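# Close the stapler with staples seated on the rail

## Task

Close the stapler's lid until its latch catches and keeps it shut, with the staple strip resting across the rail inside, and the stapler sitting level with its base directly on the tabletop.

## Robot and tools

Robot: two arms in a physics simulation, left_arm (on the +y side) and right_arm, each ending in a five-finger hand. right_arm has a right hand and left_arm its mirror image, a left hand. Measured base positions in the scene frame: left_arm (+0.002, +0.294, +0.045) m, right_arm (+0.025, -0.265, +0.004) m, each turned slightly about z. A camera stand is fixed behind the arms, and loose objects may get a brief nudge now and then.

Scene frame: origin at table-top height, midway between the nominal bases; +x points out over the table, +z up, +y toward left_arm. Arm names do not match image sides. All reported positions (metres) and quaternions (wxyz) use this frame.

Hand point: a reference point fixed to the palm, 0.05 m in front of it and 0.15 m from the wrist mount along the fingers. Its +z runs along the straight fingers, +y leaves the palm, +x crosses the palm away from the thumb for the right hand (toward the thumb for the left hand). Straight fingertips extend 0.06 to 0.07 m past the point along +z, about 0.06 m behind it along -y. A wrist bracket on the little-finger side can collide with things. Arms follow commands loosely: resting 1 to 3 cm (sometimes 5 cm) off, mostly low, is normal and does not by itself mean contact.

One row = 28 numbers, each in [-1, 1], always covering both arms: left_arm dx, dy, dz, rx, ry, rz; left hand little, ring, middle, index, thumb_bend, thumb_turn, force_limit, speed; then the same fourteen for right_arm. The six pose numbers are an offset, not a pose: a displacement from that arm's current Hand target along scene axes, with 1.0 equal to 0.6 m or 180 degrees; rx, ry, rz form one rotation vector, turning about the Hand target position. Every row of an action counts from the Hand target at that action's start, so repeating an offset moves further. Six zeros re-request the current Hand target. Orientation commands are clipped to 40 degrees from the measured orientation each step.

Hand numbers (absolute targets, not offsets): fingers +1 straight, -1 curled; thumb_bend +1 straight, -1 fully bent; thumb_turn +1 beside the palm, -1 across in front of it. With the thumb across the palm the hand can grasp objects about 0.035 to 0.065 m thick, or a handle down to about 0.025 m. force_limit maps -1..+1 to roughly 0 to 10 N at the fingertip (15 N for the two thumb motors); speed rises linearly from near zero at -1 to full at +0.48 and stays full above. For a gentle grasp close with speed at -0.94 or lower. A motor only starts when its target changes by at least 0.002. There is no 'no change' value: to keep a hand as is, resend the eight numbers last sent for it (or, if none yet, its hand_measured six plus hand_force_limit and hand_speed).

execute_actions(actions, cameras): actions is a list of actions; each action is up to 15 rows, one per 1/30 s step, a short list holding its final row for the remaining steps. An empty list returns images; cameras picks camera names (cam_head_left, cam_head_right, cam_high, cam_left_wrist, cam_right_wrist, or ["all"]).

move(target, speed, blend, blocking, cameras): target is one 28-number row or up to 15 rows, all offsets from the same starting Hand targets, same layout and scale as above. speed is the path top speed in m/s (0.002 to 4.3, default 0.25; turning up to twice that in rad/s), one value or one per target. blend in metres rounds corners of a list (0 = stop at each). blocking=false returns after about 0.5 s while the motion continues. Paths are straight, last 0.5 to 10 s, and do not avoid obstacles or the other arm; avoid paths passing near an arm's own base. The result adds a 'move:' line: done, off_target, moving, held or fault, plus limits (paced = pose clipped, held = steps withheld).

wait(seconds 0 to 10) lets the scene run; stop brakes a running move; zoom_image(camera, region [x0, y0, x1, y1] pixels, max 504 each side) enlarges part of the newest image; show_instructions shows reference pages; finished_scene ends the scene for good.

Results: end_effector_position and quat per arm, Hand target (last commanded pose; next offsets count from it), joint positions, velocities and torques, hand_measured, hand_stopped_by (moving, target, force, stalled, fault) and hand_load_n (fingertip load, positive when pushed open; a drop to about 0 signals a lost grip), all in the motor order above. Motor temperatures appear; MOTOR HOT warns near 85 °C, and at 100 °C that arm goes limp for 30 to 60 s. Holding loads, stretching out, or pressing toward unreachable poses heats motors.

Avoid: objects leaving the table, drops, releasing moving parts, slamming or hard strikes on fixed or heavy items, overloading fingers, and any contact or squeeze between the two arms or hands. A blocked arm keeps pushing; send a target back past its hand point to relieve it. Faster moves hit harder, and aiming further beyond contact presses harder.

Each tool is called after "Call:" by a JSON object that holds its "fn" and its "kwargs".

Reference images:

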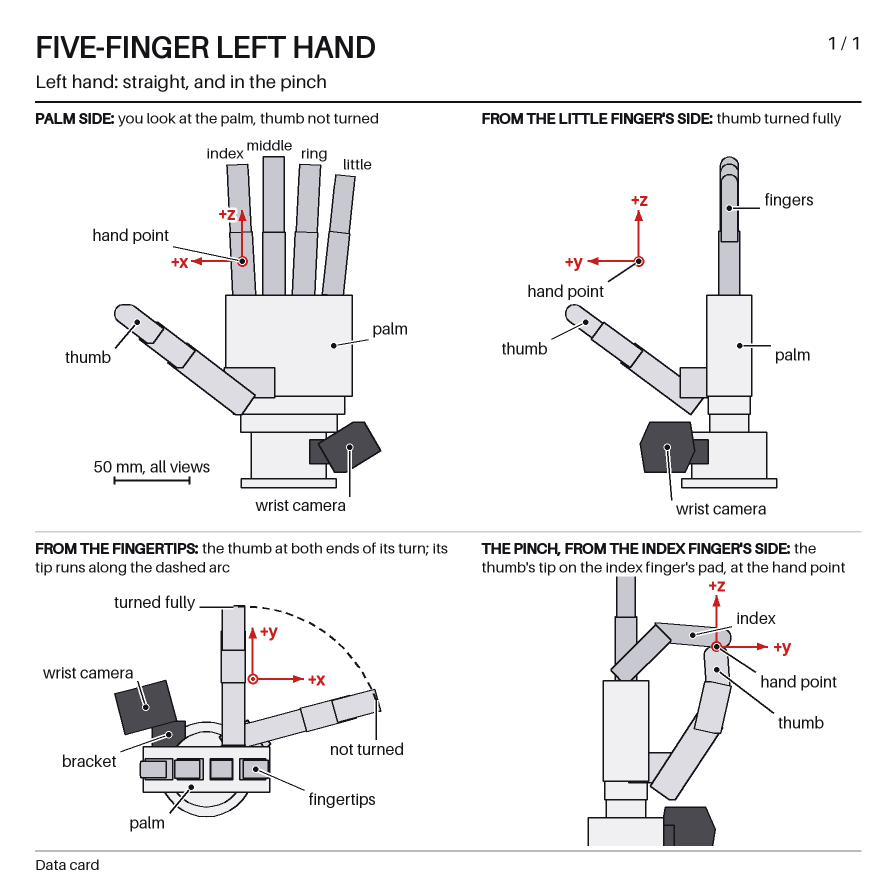

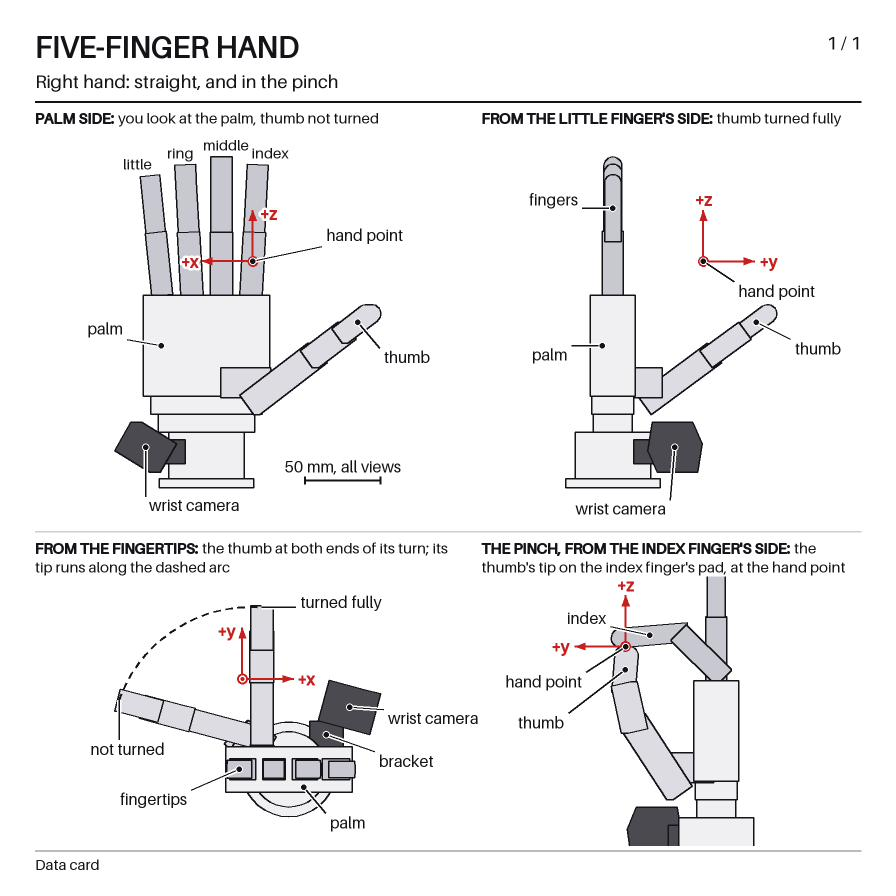

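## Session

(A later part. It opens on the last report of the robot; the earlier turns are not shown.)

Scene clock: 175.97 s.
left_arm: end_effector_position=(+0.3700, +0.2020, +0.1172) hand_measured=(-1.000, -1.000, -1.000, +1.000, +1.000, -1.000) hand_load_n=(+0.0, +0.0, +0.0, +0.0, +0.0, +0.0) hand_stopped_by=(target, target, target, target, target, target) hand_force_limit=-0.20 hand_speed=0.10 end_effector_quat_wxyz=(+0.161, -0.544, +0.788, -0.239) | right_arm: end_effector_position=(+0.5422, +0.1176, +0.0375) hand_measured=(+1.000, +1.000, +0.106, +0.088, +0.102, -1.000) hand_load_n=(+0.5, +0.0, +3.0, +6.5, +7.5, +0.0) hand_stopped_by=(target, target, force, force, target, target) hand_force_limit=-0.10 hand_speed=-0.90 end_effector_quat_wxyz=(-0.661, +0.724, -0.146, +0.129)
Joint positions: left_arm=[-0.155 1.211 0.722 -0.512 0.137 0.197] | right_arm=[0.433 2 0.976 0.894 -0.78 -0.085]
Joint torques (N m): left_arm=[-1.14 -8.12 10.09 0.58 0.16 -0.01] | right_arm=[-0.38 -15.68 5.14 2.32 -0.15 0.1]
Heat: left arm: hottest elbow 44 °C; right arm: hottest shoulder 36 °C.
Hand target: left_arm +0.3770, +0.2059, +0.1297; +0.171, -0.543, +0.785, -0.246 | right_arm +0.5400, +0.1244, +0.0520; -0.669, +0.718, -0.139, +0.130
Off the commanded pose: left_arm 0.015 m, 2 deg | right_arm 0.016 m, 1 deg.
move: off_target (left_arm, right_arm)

Call:
{"fn": "move", "kwargs": {"target": [0.0300, -0.0060, -0.0530, 0, 0, 0, -1, -1, -1, 1, 1, -1, -0.2, 0.1, 0, 0, 0, 0, 0, 0, 1, 1, -0.25, -0.25, 0.1, -1, -0.1, -0.9], "speed": 0.12}}

Scene clock: 177.37 s.
left_arm: end_effector_position=(+0.3865, +0.1999, +0.0937) hand_measured=(-1.000, -1.000, -1.000, +1.000, +1.000, -1.000) hand_load_n=(+0.0, +0.0, +0.0, +0.0, +0.0, +0.0) hand_stopped_by=(target, target, target, target, target, target) hand_force_limit=-0.20 hand_speed=0.10 end_effector_quat_wxyz=(+0.161, -0.544, +0.788, -0.240) | right_arm: end_effector_position=(+0.5422, +0.1176, +0.0375) hand_measured=(+1.000, +1.000, +0.106, +0.088, +0.102, -1.000) hand_load_n=(-0.5, +0.0, +3.0, +6.5, +7.0, +0.0) hand_stopped_by=(target, target, force, force, target, target) hand_force_limit=-0.10 hand_speed=-0.90 end_effector_quat_wxyz=(-0.661, +0.724, -0.146, +0.129)
Joint positions: left_arm=[-0.155 1.297 0.722 -0.424 0.137 0.197] | right_arm=[0.433 2 0.976 0.894 -0.78 -0.085]
Joint torques (N m): left_arm=[-1.14 -8.18 9.06 1.88 0.05 -0.05] | right_arm=[-0.44 -15.68 5.14 2.33 -0.15 0.1]
Heat: left arm: hottest elbow 43 °C; right arm: hottest shoulder 36 °C.
Hand target: left_arm +0.3949, +0.2023, +0.0979; +0.171, -0.542, +0.785, -0.246 | right_arm +0.5400, +0.1244, +0.0520; -0.669, +0.718, -0.139, +0.130
Off the commanded pose: left_arm 0.010 m, 1 deg | right_arm 0.016 m, 1 deg.
move: off_target (right_arm)

Call:
{"fn": "move", "kwargs": {"target": [0.0060, -0.0030, -0.0400, 0, 0, 0, -1, -1, -1, 1, 1, -1, -0.2, 0.1, 0, 0, 0, 0, 0, 0, 1, 1, -0.25, -0.25, 0.1, -1, -0.1, -0.9], "speed": 0.12, "cameras": ["cam_head_left", "cam_high"]}}

Call:
{"fn": "zoom_image", "kwargs": {"camera": "cam_head_left", "region": [140, 250, 190, 300]}}

Call:
{"fn": "zoom_image", "kwargs": {"camera": "cam_high", "region": [245, 245, 315, 315]}}

Scene clock: 179.07 s.
left_arm: end_effector_position=(+0.3952, +0.1989, +0.0746) hand_measured=(-1.000, -1.000, -1.000, +1.000, +1.000, -1.000) hand_load_n=(+0.0, +0.5, +0.0, -0.5, +0.0, +0.0) hand_stopped_by=(target, target, target, target, target, target) hand_force_limit=-0.20 hand_speed=0.10 end_effector_quat_wxyz=(+0.166, -0.543, +0.787, -0.244) | right_arm: end_effector_position=(+0.5422, +0.1176, +0.0375) hand_measured=(+1.000, +1.000, +0.106, +0.088, +0.102, -1.000) hand_load_n=(-0.5, +0.0, +3.5, +6.0, +7.5, +0.0) hand_stopped_by=(target, target, force, force, target, target) hand_force_limit=-0.10 hand_speed=-0.90 end_effector_quat_wxyz=(-0.661, +0.724, -0.146, +0.129)
Joint positions: left_arm=[-0.155 1.35 0.706 -0.342 0.137 0.197] | right_arm=[0.433 2 0.976 0.894 -0.78 -0.085]
Joint torques (N m): left_arm=[-1.73 -8.29 7.66 1.74 -0.02 -0.08] | right_arm=[-0.38 -15.68 5.14 2.33 -0.15 0.1]
Heat: left arm: hottest elbow 43 °C; right arm: hottest shoulder 36 °C.
Hand target: left_arm +0.3985, +0.2005, +0.0739; +0.171, -0.542, +0.785, -0.246 | right_arm +0.5400, +0.1244, +0.0520; -0.669, +0.718, -0.139, +0.130
Off the commanded pose: left_arm 0.004 m, 1 deg | right_arm 0.016 m, 1 deg.
move: off_target (right_arm)
Images, in order (width x height): cam_head_left 504x504, cam_high 504x504.

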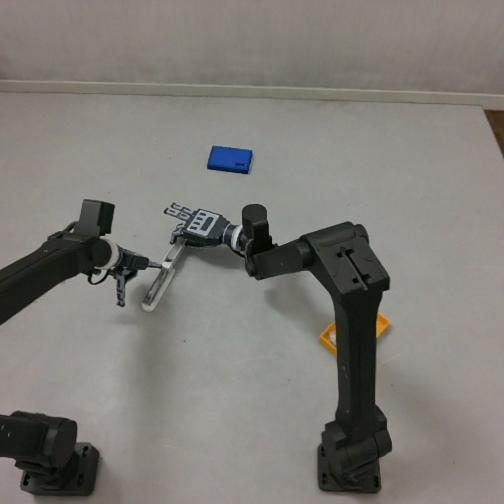

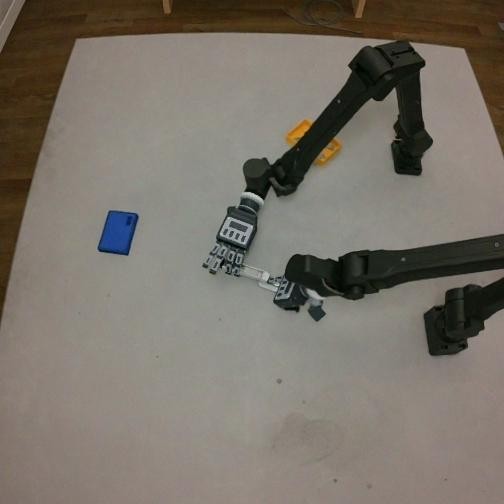

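Scaled by 10.080 from the camera's 504x504 image, which has a finer 720x720 frame.

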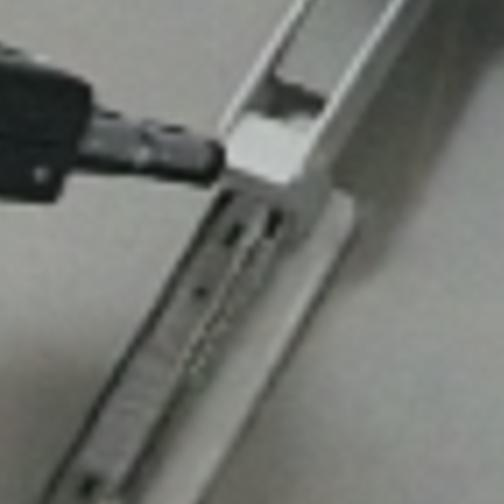

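Scaled by 7.200 from the camera's 504x504 image, which has a finer 720x720 frame.

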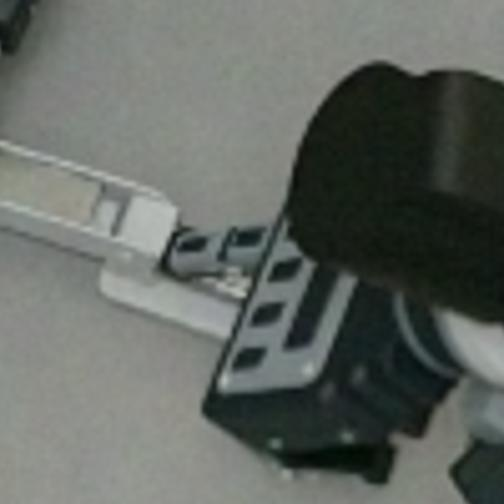

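Call:
{"fn": "move", "kwargs": {"target": [-0.0140, 0.0010, -0.0330, 0, 0, 0, -1, -1, -1, 1, 1, -1, -0.2, 0.1, 0, 0, 0, 0, 0, 0, 1, 1, -0.25, -0.25, 0.1, -1, -0.1, -0.9], "speed": 0.1, "cameras": ["cam_head_left", "cam_high"]}}

Call:
{"fn": "zoom_image", "kwargs": {"camera": "cam_head_left", "region": [140, 250, 190, 300]}}

Call:
{"fn": "zoom_image", "kwargs": {"camera": "cam_high", "region": [255, 255, 305, 305]}}

Scene clock: 181.03 s.
left_arm: end_effector_position=(+0.3886, +0.1997, +0.0571) hand_measured=(-1.000, -1.000, -1.000, +1.000, +1.000, -1.000) hand_load_n=(+0.0, +0.0, +0.0, +0.0, +0.0, +0.0) hand_stopped_by=(target, target, target, target, target, target) hand_force_limit=-0.20 hand_speed=0.10 end_effector_quat_wxyz=(+0.168, -0.542, +0.786, -0.246) | right_arm: end_effector_position=(+0.5424, +0.1176, +0.0375) hand_measured=(+1.000, +1.000, +0.106, +0.088, +0.102, -1.000) hand_load_n=(+0.0, +0.0, +3.5, +6.0, +7.5, -0.5) hand_stopped_by=(target, target, force, force, target, target) hand_force_limit=-0.10 hand_speed=-0.90 end_effector_quat_wxyz=(-0.661, +0.724, -0.146, +0.129)
Joint positions: left_arm=[-0.155 1.367 0.662 -0.275 0.137 0.197] | right_arm=[0.433 2 0.976 0.894 -0.779 -0.085]
Joint torques (N m): left_arm=[-1.73 -7.71 6.95 1.87 -0.04 -0.1] | right_arm=[-0.38 -15.68 5.12 2.33 -0.18 0.1]
Heat: left arm: hottest elbow 43 °C; right arm: hottest shoulder 37 °C.
Hand target: left_arm +0.3902, +0.2011, +0.0541; +0.171, -0.542, +0.785, -0.246 | right_arm +0.5400, +0.1243, +0.0520; -0.669, +0.718, -0.140, +0.130
Off the commanded pose: left_arm 0.004 m, 0 deg | right_arm 0.016 m, 1 deg.
move: off_target (right_arm)
Images, in order (width x height): cam_head_left 504x504, cam_high 504x504.

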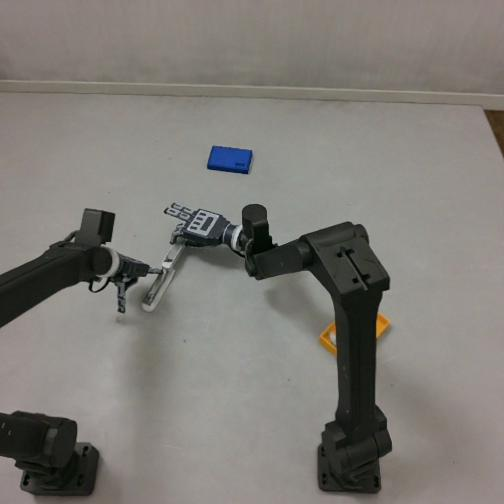

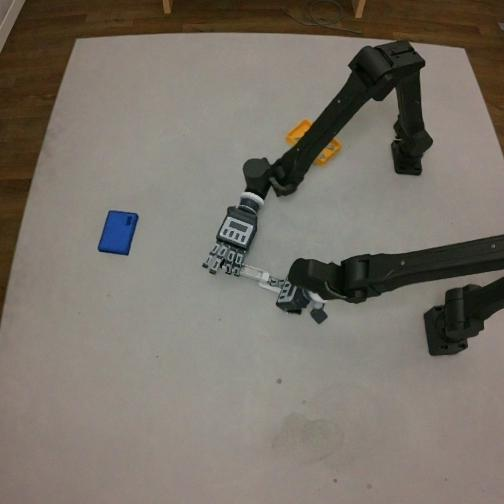

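Scaled by 10.080 from the camera's 504x504 image, which has a finer 720x720 frame.

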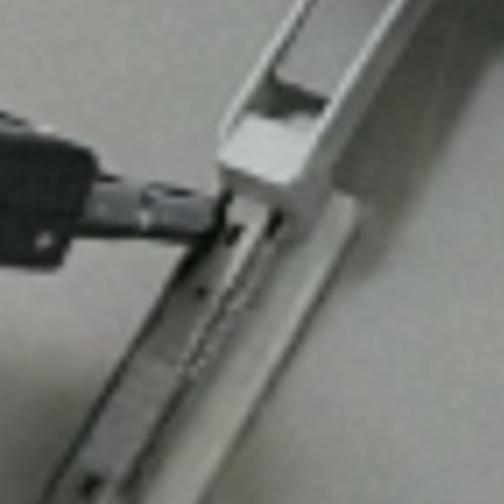

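Scaled by 10.080 from the camera's 504x504 image, which has a finer 720x720 frame.

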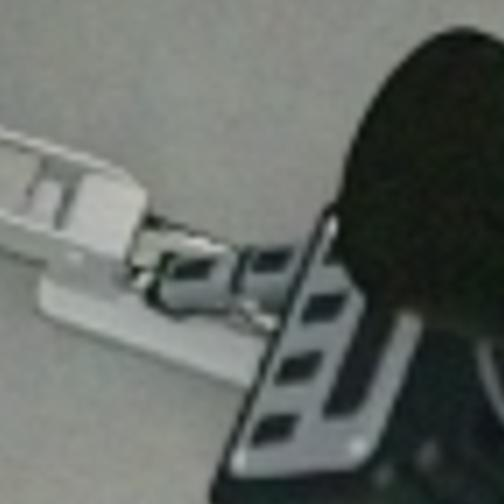

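Call:
{"fn": "wait", "kwargs": {"seconds": 0, "cameras": ["cam_head_right", "cam_head_left", "cam_left_wrist"]}}

Call:
{"fn": "zoom_image", "kwargs": {"camera": "cam_head_right", "region": [120, 240, 200, 320]}}

Call:
{"fn": "zoom_image", "kwargs": {"camera": "cam_head_left", "region": [120, 240, 200, 320]}}

Scene clock: 182.30 s.
left_arm: end_effector_position=(+0.3886, +0.1997, +0.0571) hand_measured=(-1.000, -1.000, -1.000, +1.000, +1.000, -1.000) hand_load_n=(+0.0, +0.0, +0.5, +0.0, +0.0, +0.0) hand_stopped_by=(target, target, target, target, target, target) hand_force_limit=-0.20 hand_speed=0.10 end_effector_quat_wxyz=(+0.168, -0.542, +0.786, -0.246) | right_arm: end_effector_position=(+0.5424, +0.1176, +0.0375) hand_measured=(+1.000, +1.000, +0.106, +0.088, +0.102, -1.000) hand_load_n=(+0.0, +0.0, +3.5, +6.0, +7.0, +0.0) hand_stopped_by=(target, target, force, force, target, target) hand_force_limit=-0.10 hand_speed=-0.90 end_effector_quat_wxyz=(-0.661, +0.724, -0.146, +0.129)
Joint positions: left_arm=[-0.155 1.367 0.662 -0.275 0.137 0.197] | right_arm=[0.433 2 0.976 0.894 -0.779 -0.085]
Joint torques (N m): left_arm=[-1.61 -8 6.99 1.77 -0.04 -0.1] | right_arm=[-0.44 -15.74 5.14 2.35 -0.18 0.1]
Heat: left arm: hottest elbow 43 °C; right arm: hottest shoulder 37 °C.
Hand target: left_arm +0.3902, +0.2011, +0.0541; +0.171, -0.542, +0.785, -0.246 | right_arm +0.5400, +0.1243, +0.0520; -0.669, +0.718, -0.140, +0.130
Off the commanded pose: left_arm 0.004 m, 0 deg | right_arm 0.016 m, 1 deg.
camera_calibration:
cam_left_wrist: T_world_to_cam=[[0.653492, -0.549436, 0.520642, -0.167819], [-0.747607, -0.576147, 0.330361, 0.382686], [0.118454, -0.605125, -0.787269, 0.230422], [0, 0, 0, 1]] pos_world=[0.368472, 0.267711, 0.142353]
Images, in order (width x height): cam_head_left 504x504, cam_head_right 504x504, cam_left_wrist 504x504.

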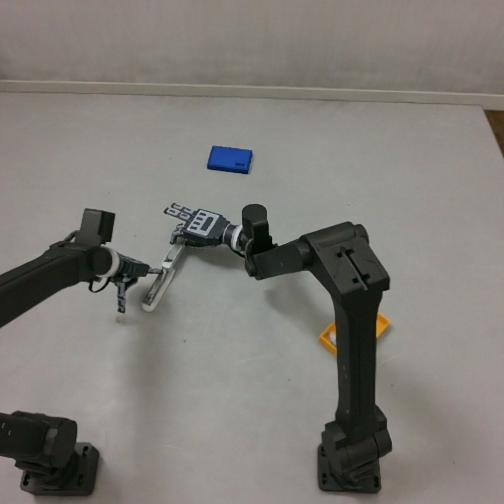

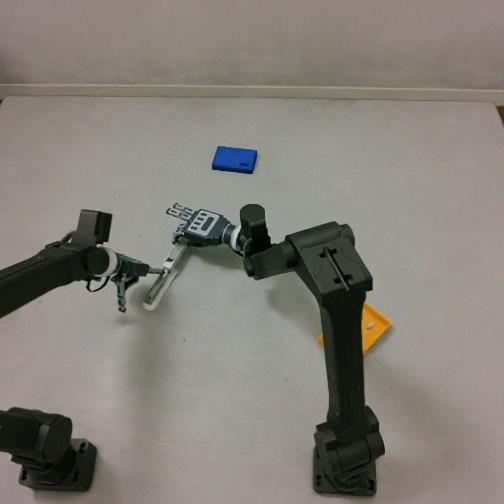

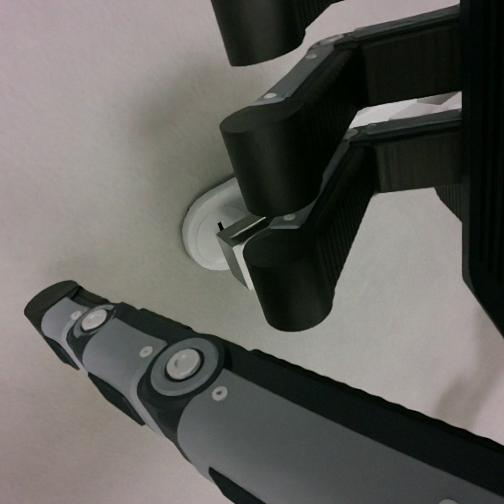

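Scaled by 6.300 from the camera's 504x504 image, which has a finer 720x720 frame.

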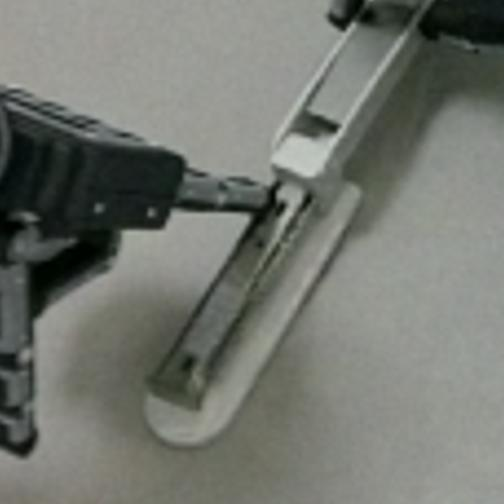

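Scaled by 6.300 from the camera's 504x504 image, which has a finer 720x720 frame.

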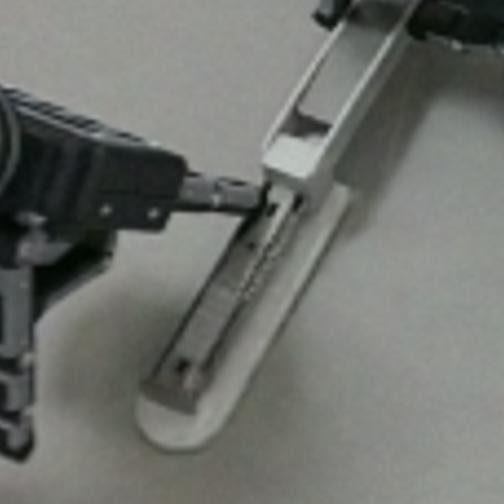

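Call:
{"fn": "move", "kwargs": {"target": [-0.0015, -0.0133, -0.0250, 0, 0, 0, -1, -1, -1, 1, 1, -1, -0.2, 0.1, 0, 0, 0, 0, 0, 0, 1, 1, -0.25, -0.25, 0.1, -1, -0.1, -0.9], "speed": 0.06, "cameras": ["cam_head_left", "cam_head_right", "cam_high"]}}

Call:
{"fn": "zoom_image", "kwargs": {"camera": "cam_head_left", "region": [130, 240, 190, 300]}}

Call:
{"fn": "zoom_image", "kwargs": {"camera": "cam_high", "region": [255, 255, 305, 305]}}

Scene clock: 184.70 s.
left_arm: end_effector_position=(+0.3963, +0.1983, +0.0523) hand_measured=(-1.000, -1.000, -1.000, +1.000, +1.000, -1.000) hand_load_n=(+0.0, +0.0, +0.0, +0.0, +0.0, +0.0) hand_stopped_by=(target, target, target, target, target, target) hand_force_limit=-0.20 hand_speed=0.10 end_effector_quat_wxyz=(+0.180, -0.543, +0.780, -0.254) | right_arm: end_effector_position=(+0.5424, +0.1176, +0.0375) hand_measured=(+1.000, +1.000, +0.106, +0.088, +0.102, -1.000) hand_load_n=(+0.0, +0.0, +3.5, +6.5, +6.5, -0.5) hand_stopped_by=(target, target, force, force, target, target) hand_force_limit=-0.10 hand_speed=-0.90 end_effector_quat_wxyz=(-0.661, +0.724, -0.146, +0.129)
Joint positions: left_arm=[-0.158 1.384 0.651 -0.216 0.129 0.185] | right_arm=[0.433 2 0.976 0.894 -0.779 -0.085]
Joint torques (N m): left_arm=[-2.37 -6.71 6.19 1.61 -0.22 -0.18] | right_arm=[-0.44 -15.74 5.14 2.35 -0.18 0.1]
Heat: left arm: hottest elbow 43 °C; right arm: hottest shoulder 37 °C.
Hand target: left_arm +0.3893, +0.1931, +0.0391; +0.171, -0.543, +0.785, -0.246 | right_arm +0.5400, +0.1243, +0.0520; -0.669, +0.718, -0.140, +0.130
Off the commanded pose: left_arm 0.016 m, 1 deg | right_arm 0.016 m, 1 deg.
move: off_target (left_arm, right_arm)
Images, in order (width x height): cam_head_left 504x504, cam_head_right 504x504, cam_high 504x504.

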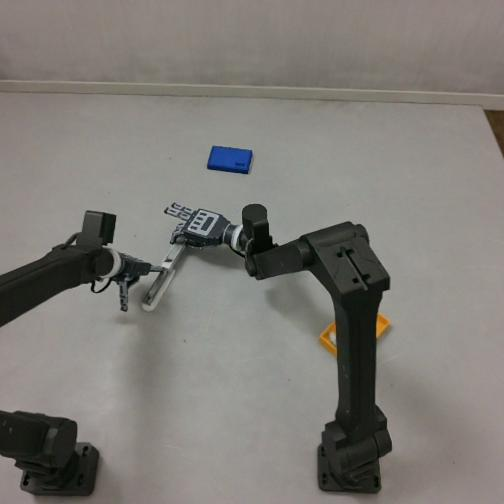

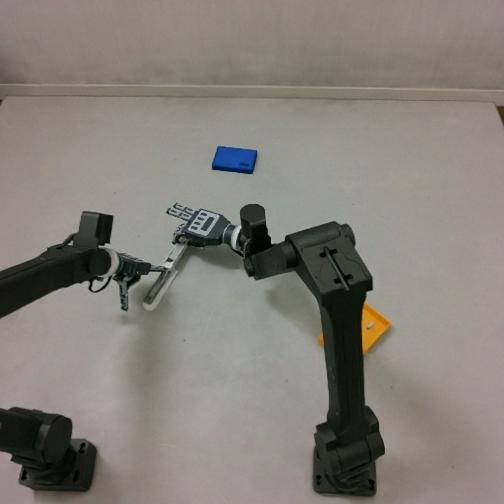

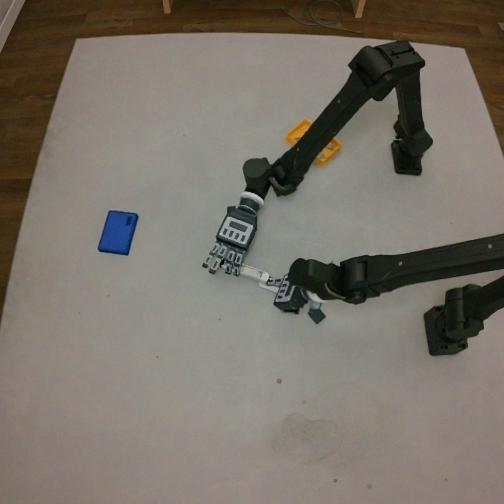

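Scaled by 8.400 from the camera's 504x504 image, which has a finer 720x720 frame.

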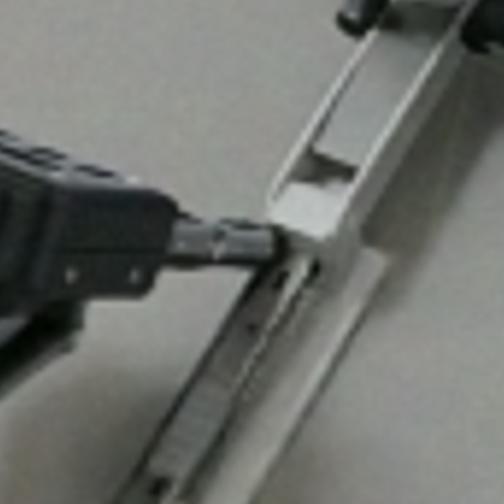

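Scaled by 10.080 from the camera's 504x504 image, which has a finer 720x720 frame.

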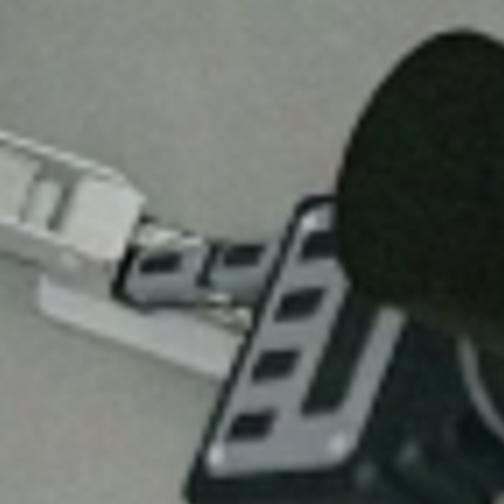

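Call:
{"fn": "move", "kwargs": {"target": [[-0.0250, -0.0050, 0.0800, 0, 0, 0, -1, -1, -1, 1, 1, -1, -0.2, 0.1, 0, 0, 0, 0, 0, 0, 1, 1, -0.25, -0.25, 0.1, -1, -0.1, -0.9], [-0.0030, -0.0030, 0.0150, 0, 0, 0, -1, -1, -1, 1, 1, -1, -0.2, 0.1, 0, 0, 0, 0, 0, 0, 1, 1, -0.25, -0.25, 0.1, -1, -0.1, -0.9]], "speed": 0.12, "cameras": ["cam_head_left", "cam_head_right", "cam_high"]}}

Call:
{"fn": "zoom_image", "kwargs": {"camera": "cam_head_left", "region": [130, 240, 190, 300]}}

Call:
{"fn": "zoom_image", "kwargs": {"camera": "cam_high", "region": [255, 255, 305, 305]}}

Scene clock: 188.03 s.
left_arm: end_effector_position=(+0.3883, +0.1927, +0.0546) hand_measured=(-1.000, -1.000, -1.000, +1.000, +1.000, -1.000) hand_load_n=(+0.0, +0.0, +0.0, +0.0, +0.0, +0.0) hand_stopped_by=(target, target, target, target, target, target) hand_force_limit=-0.20 hand_speed=0.10 end_effector_quat_wxyz=(+0.173, -0.543, +0.784, -0.247) | right_arm: end_effector_position=(+0.5424, +0.1176, +0.0375) hand_measured=(+1.000, +1.000, +0.106, +0.088, +0.102, -1.000) hand_load_n=(-0.5, +0.0, +4.0, +6.5, +6.0, -0.5) hand_stopped_by=(target, target, force, force, target, target) hand_force_limit=-0.10 hand_speed=-0.90 end_effector_quat_wxyz=(-0.661, +0.724, -0.146, +0.129)
Joint positions: left_arm=[-0.178 1.369 0.651 -0.249 0.118 0.174] | right_arm=[0.433 2 0.976 0.894 -0.779 -0.085]
Joint torques (N m): left_arm=[-1.67 -6.83 6.93 1.74 0.04 -0.1] | right_arm=[-0.38 -15.62 5.15 2.35 -0.18 0.1]
Heat: left arm: hottest elbow 42 °C; right arm: hottest shoulder 37 °C.
Hand target: left_arm +0.3875, +0.1913, +0.0481; +0.171, -0.542, +0.785, -0.246 | right_arm +0.5400, +0.1244, +0.0520; -0.669, +0.718, -0.140, +0.130
Off the commanded pose: left_arm 0.007 m, 0 deg | right_arm 0.016 m, 1 deg.
move: off_target (right_arm)
Images, in order (width x height): cam_head_left 504x504, cam_head_right 504x504, cam_high 504x504.

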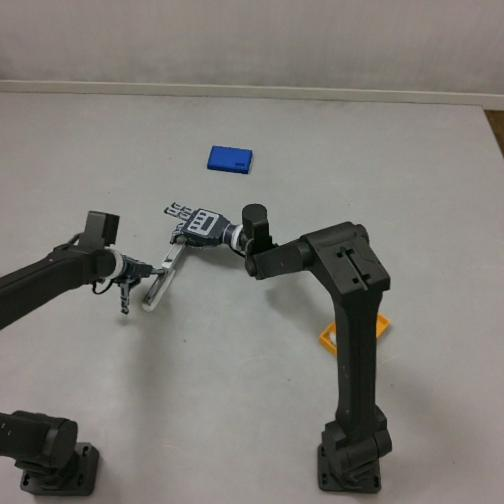

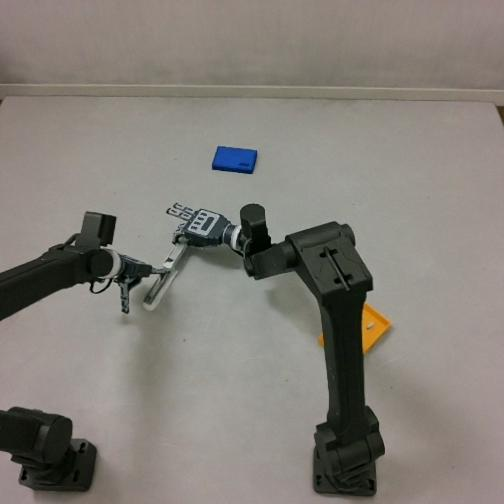

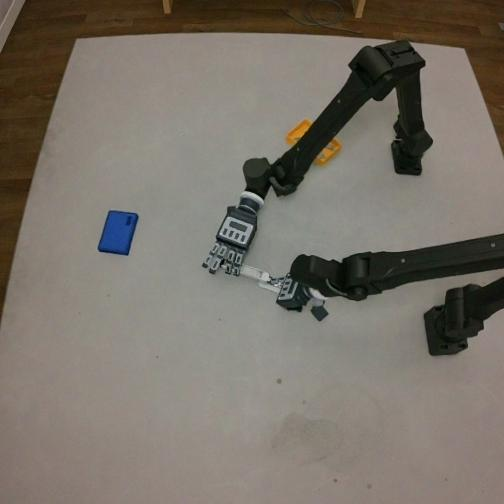

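Scaled by 8.400 from the camera's 504x504 image, which has a finer 720x720 frame.

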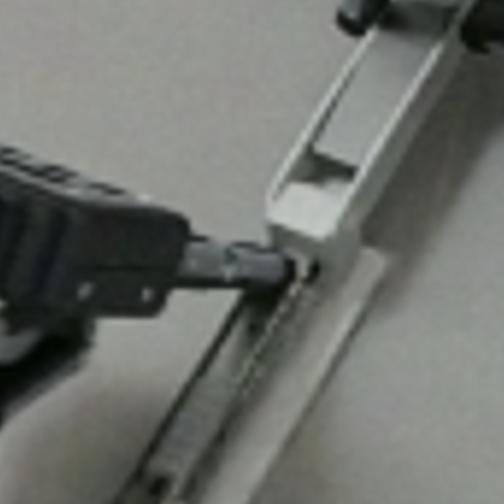

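Scaled by 10.080 from the camera's 504x504 image, which has a finer 720x720 frame.

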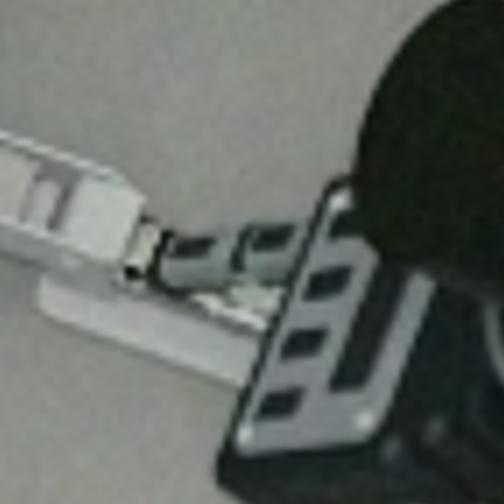

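Call:
{"fn": "zoom_image", "kwargs": {"camera": "cam_head_right", "region": [130, 240, 190, 300]}}

Call:
{"fn": "zoom_image", "kwargs": {"camera": "cam_high", "region": [262, 262, 297, 297]}}

Scaled by 8.400 from the camera's 504x504 image, which has a finer 720x720 frame.

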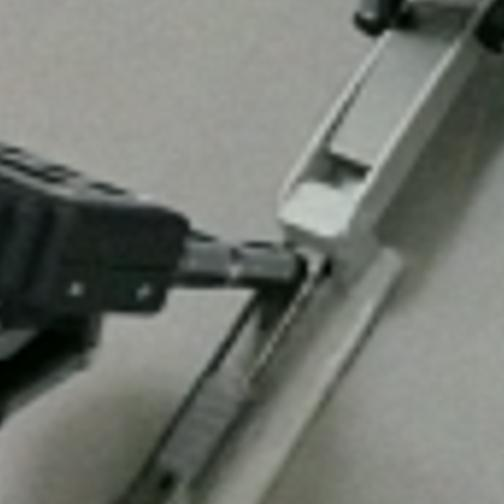

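Scaled by 14.400 from the camera's 504x504 image, which has a finer 720x720 frame.

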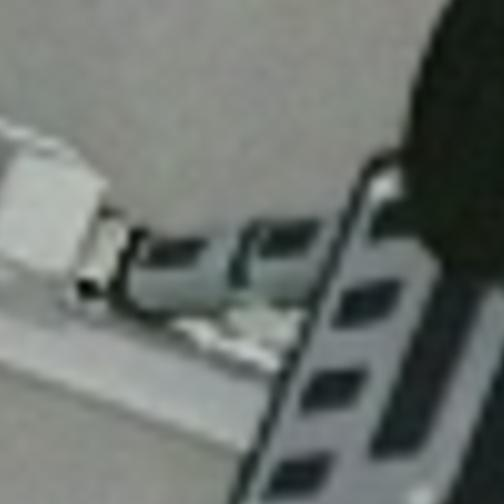

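Call:
{"fn": "move", "kwargs": {"target": [[-0.0250, 0.0037, 0.0700, 0, 0, 0, -1, -1, -1, 1, 1, -1, -0.2, 0.1, 0, 0, 0, 0, 0, 0, 1, 1, -0.25, -0.25, 0.1, -1, -0.1, -0.9], [-0.0008, 0.0037, -0.0285, 0, 0, 0, -1, -1, -1, 1, 1, -1, -0.2, 0.1, 0, 0, 0, 0, 0, 0, 1, 1, -0.25, -0.25, 0.1, -1, -0.1, -0.9]], "speed": [0.15, 0.1], "cameras": ["cam_head_left", "cam_head_right", "cam_high"]}}

Call:
{"fn": "zoom_image", "kwargs": {"camera": "cam_head_left", "region": [130, 240, 190, 300]}}

Call:
{"fn": "zoom_image", "kwargs": {"camera": "cam_high", "region": [255, 255, 305, 305]}}

Scene clock: 192.87 s.
left_arm: end_effector_position=(+0.3942, +0.1920, +0.0512) hand_measured=(-1.000, -1.000, -1.000, +1.000, +1.000, -1.000) hand_load_n=(+0.0, +0.0, +0.0, +0.0, +0.0, +0.0) hand_stopped_by=(target, target, target, target, target, target) hand_force_limit=-0.20 hand_speed=0.10 end_effector_quat_wxyz=(+0.182, -0.540, +0.779, -0.260) | right_arm: end_effector_position=(+0.5424, +0.1176, +0.0375) hand_measured=(+1.000, +1.000, +0.106, +0.088, +0.102, -1.000) hand_load_n=(+0.5, -0.5, +3.5, +6.0, +6.5, -0.5) hand_stopped_by=(target, target, force, force, target, target) hand_force_limit=-0.10 hand_speed=-0.90 end_effector_quat_wxyz=(-0.661, +0.724, -0.146, +0.129)
Joint positions: left_arm=[-0.174 1.379 0.637 -0.193 0.126 0.174] | right_arm=[0.433 2 0.976 0.894 -0.779 -0.085]
Joint torques (N m): left_arm=[-1.14 -5.13 6.11 1.78 -0.1 -0.03] | right_arm=[-0.38 -15.56 5.14 2.33 -0.18 0.1]
Heat: left arm: hottest elbow 42 °C; right arm: hottest shoulder 37 °C.
Hand target: left_arm +0.3870, +0.1936, +0.0310; +0.171, -0.542, +0.785, -0.246 | right_arm +0.5400, +0.1244, +0.0520; -0.669, +0.718, -0.140, +0.130
Off the commanded pose: left_arm 0.022 m, 2 deg | right_arm 0.016 m, 1 deg.
move: off_target (left_arm, right_arm)
Images, in order (width x height): cam_head_left 504x504, cam_head_right 504x504, cam_high 504x504.

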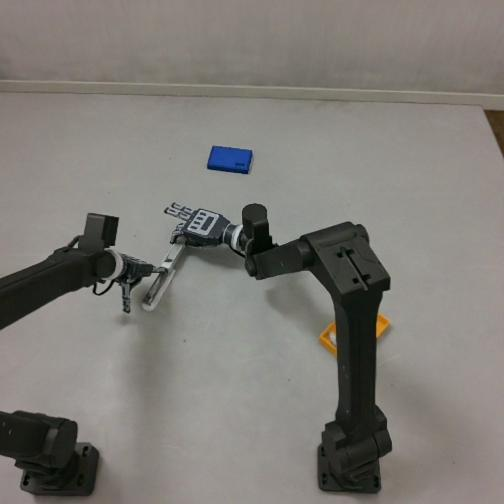

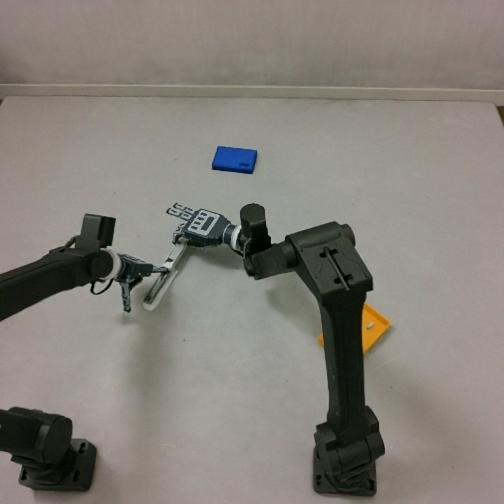

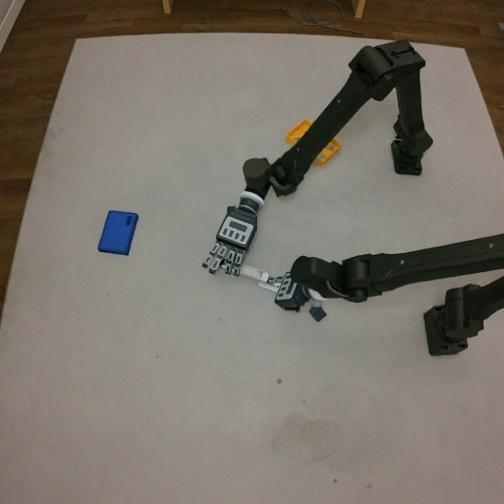

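Scaled by 8.400 from the camera's 504x504 image, which has a finer 720x720 frame.

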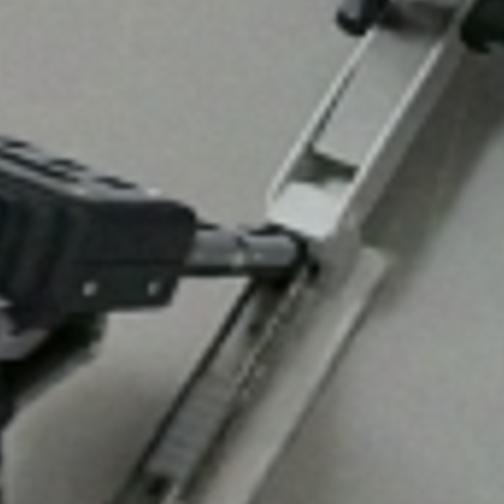

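Scaled by 10.080 from the camera's 504x504 image, which has a finer 720x720 frame.

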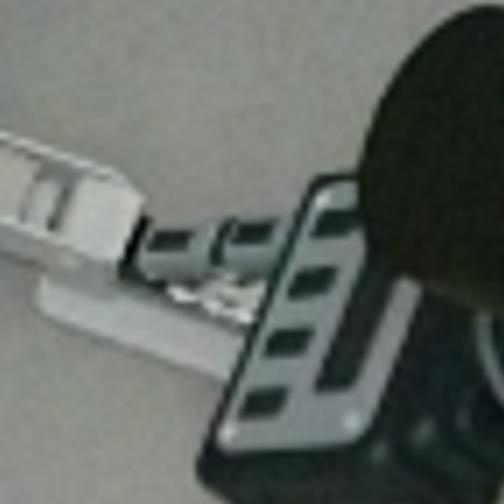

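Call:
{"fn": "move", "kwargs": {"target": [[-0.0400, 0.0030, 0.0900, 0, 0, 0, -1, -1, -1, 1, 1, -1, -0.2, 0.1, 0, 0, 0, 0, 0, 0, 1, 1, -0.25, -0.25, 0.1, -1, -0.1, -0.9], [-0.0150, 0.0030, 0.0150, 0, 0, 0, -1, -1, -1, 1, 1, -1, -0.2, 0.1, 0, 0, 0, 0, 0, 0, 1, 1, -0.25, -0.25, 0.1, -1, -0.1, -0.9]], "speed": [0.15, 0.1], "cameras": ["cam_head_left", "cam_head_right", "cam_high"]}}

Call:
{"fn": "zoom_image", "kwargs": {"camera": "cam_head_left", "region": [130, 240, 190, 300]}}

Call:
{"fn": "zoom_image", "kwargs": {"camera": "cam_high", "region": [255, 255, 305, 305]}}

Scene clock: 197.60 s.
left_arm: end_effector_position=(+0.3821, +0.1952, +0.0528) hand_measured=(-1.000, -1.000, -1.000, +1.000, +1.000, -1.000) hand_load_n=(+0.0, +0.0, +0.0, +0.0, +0.0, +0.0) hand_stopped_by=(target, target, target, target, target, target) hand_force_limit=-0.20 hand_speed=0.10 end_effector_quat_wxyz=(+0.178, -0.543, +0.780, -0.255) | right_arm: end_effector_position=(+0.5424, +0.1176, +0.0375) hand_measured=(+1.000, +1.000, +0.106, +0.088, +0.102, -1.000) hand_load_n=(+0.0, +0.0, +3.5, +6.0, +6.5, -0.5) hand_stopped_by=(target, target, force, force, target, target) hand_force_limit=-0.10 hand_speed=-0.90 end_effector_quat_wxyz=(-0.661, +0.724, -0.146, +0.129)
Joint positions: left_arm=[-0.171 1.347 0.617 -0.219 0.125 0.174] | right_arm=[0.433 2 0.976 0.894 -0.779 -0.085]
Joint torques (N m): left_arm=[-1.49 -5.71 6.72 1.61 -0.05 -0.06] | right_arm=[-0.44 -15.56 5.15 2.33 -0.19 0.1]
Heat: left arm: hottest elbow 41 °C; right arm: hottest shoulder 37 °C.
Hand target: left_arm +0.3780, +0.1954, +0.0400; +0.171, -0.542, +0.785, -0.246 | right_arm +0.5400, +0.1244, +0.0520; -0.669, +0.718, -0.140, +0.130
Off the commanded pose: left_arm 0.013 m, 1 deg | right_arm 0.016 m, 1 deg.
move: off_target (left_arm, right_arm)
Images, in order (width x height): cam_head_left 504x504, cam_head_right 504x504, cam_high 504x504.

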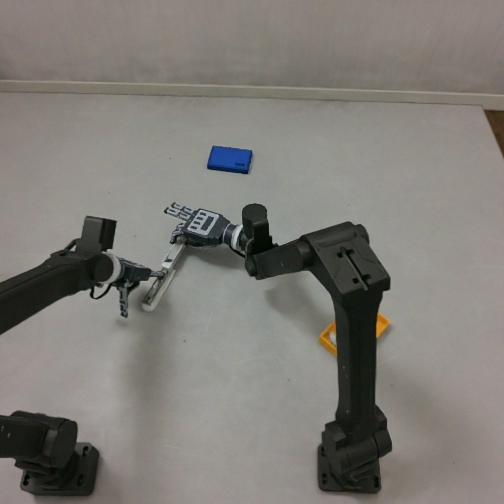

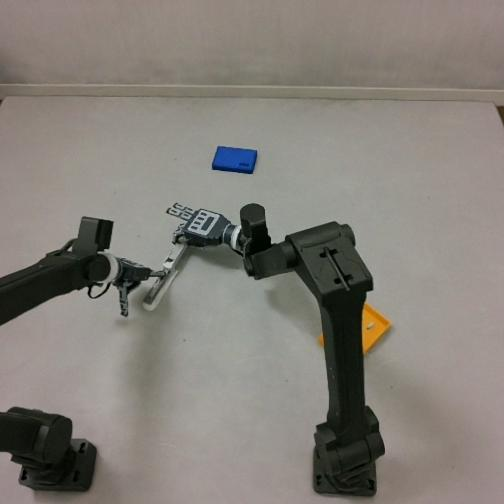

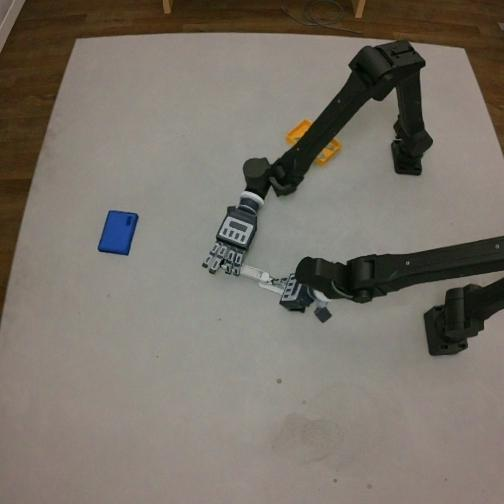

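Scaled by 8.400 from the camera's 504x504 image, which has a finer 720x720 frame.

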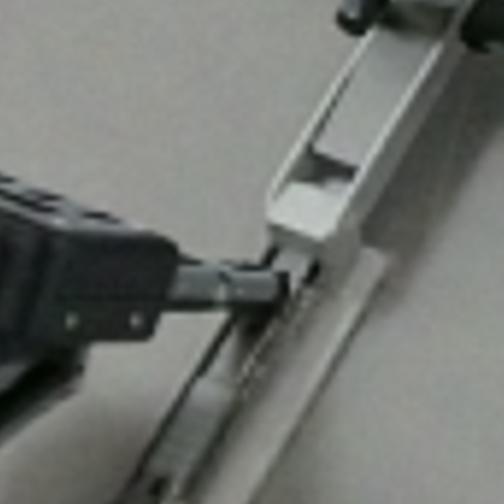

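Scaled by 10.080 from the camera's 504x504 image, which has a finer 720x720 frame.

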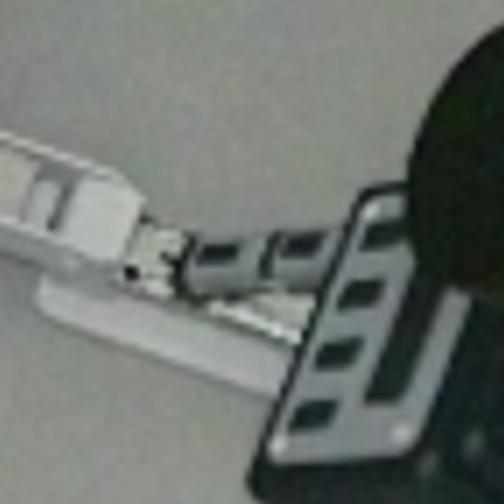

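Call:
{"fn": "move", "kwargs": {"target": [-0.0070, 0.0000, -0.0330, 0, 0, 0, -1, -1, -1, 1, 1, -1, -0.2, 0.1, 0, 0, 0, 0, 0, 0, 1, 1, -0.25, -0.25, 0.1, -1, -0.1, -0.9], "speed": 0.08, "cameras": ["cam_head_left", "cam_high"]}}

Call:
{"fn": "zoom_image", "kwargs": {"camera": "cam_head_left", "region": [130, 230, 200, 300]}}

Call:
{"fn": "zoom_image", "kwargs": {"camera": "cam_high", "region": [245, 245, 315, 315]}}

Scene clock: 199.53 s.
left_arm: end_effector_position=(+0.3897, +0.1935, +0.0488) hand_measured=(-1.000, -1.000, -1.000, +1.000, +1.000, -1.000) hand_load_n=(+0.0, +0.0, +0.0, +0.5, +0.0, +0.0) hand_stopped_by=(target, target, target, target, target, target) hand_force_limit=-0.20 hand_speed=0.10 end_effector_quat_wxyz=(+0.192, -0.537, +0.775, -0.270) | right_arm: end_effector_position=(+0.5424, +0.1176, +0.0375) hand_measured=(+1.000, +1.000, +0.106, +0.088, +0.102, -1.000) hand_load_n=(+0.0, +0.0, +4.0, +6.0, +6.5, -0.5) hand_stopped_by=(target, target, force, force, target, target) hand_force_limit=-0.10 hand_speed=-0.90 end_effector_quat_wxyz=(-0.661, +0.724, -0.146, +0.129)
Joint positions: left_arm=[-0.171 1.361 0.599 -0.143 0.129 0.174] | right_arm=[0.433 2 0.976 0.894 -0.779 -0.085]
Joint torques (N m): left_arm=[-1.55 -4.42 5.26 1.2 -0.22 -0.04] | right_arm=[-0.44 -15.56 5.14 2.33 -0.19 0.1]
Heat: left arm: hottest elbow 41 °C; right arm: hottest shoulder 37 °C.
Hand target: left_arm +0.3738, +0.1954, +0.0202; +0.171, -0.542, +0.785, -0.246 | right_arm +0.5400, +0.1244, +0.0520; -0.669, +0.718, -0.140, +0.130
Off the commanded pose: left_arm 0.033 m, 4 deg | right_arm 0.016 m, 1 deg.
move: off_target (left_arm, right_arm)
Images, in order (width x height): cam_head_left 504x504, cam_high 504x504.

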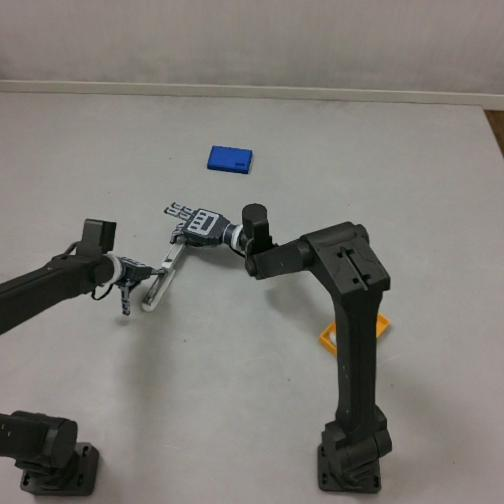

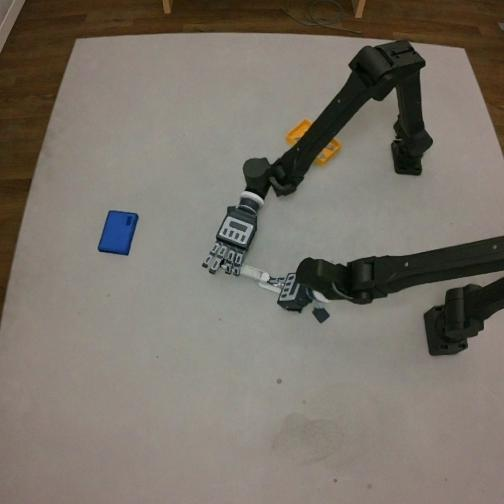

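Scaled by 7.200 from the camera's 504x504 image, which has a finer 720x720 frame.

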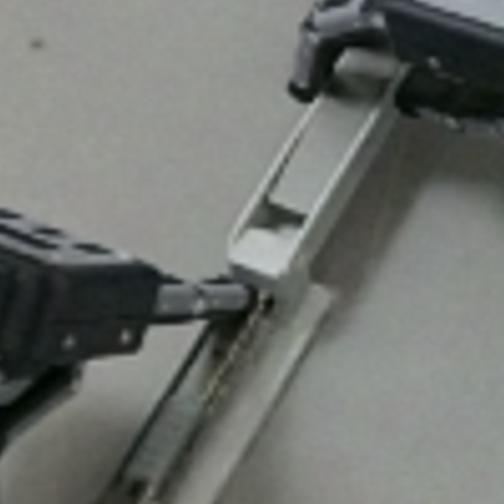

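Scaled by 7.200 from the camera's 504x504 image, which has a finer 720x720 frame.

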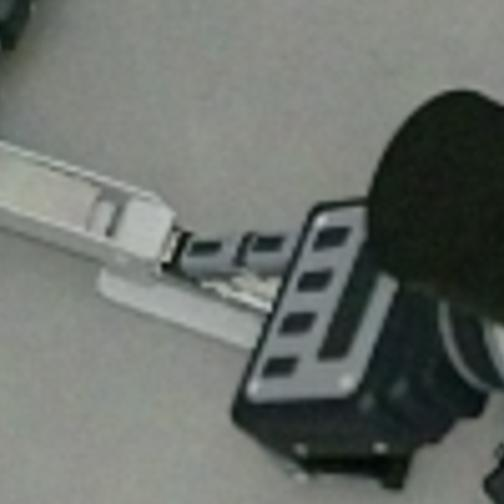

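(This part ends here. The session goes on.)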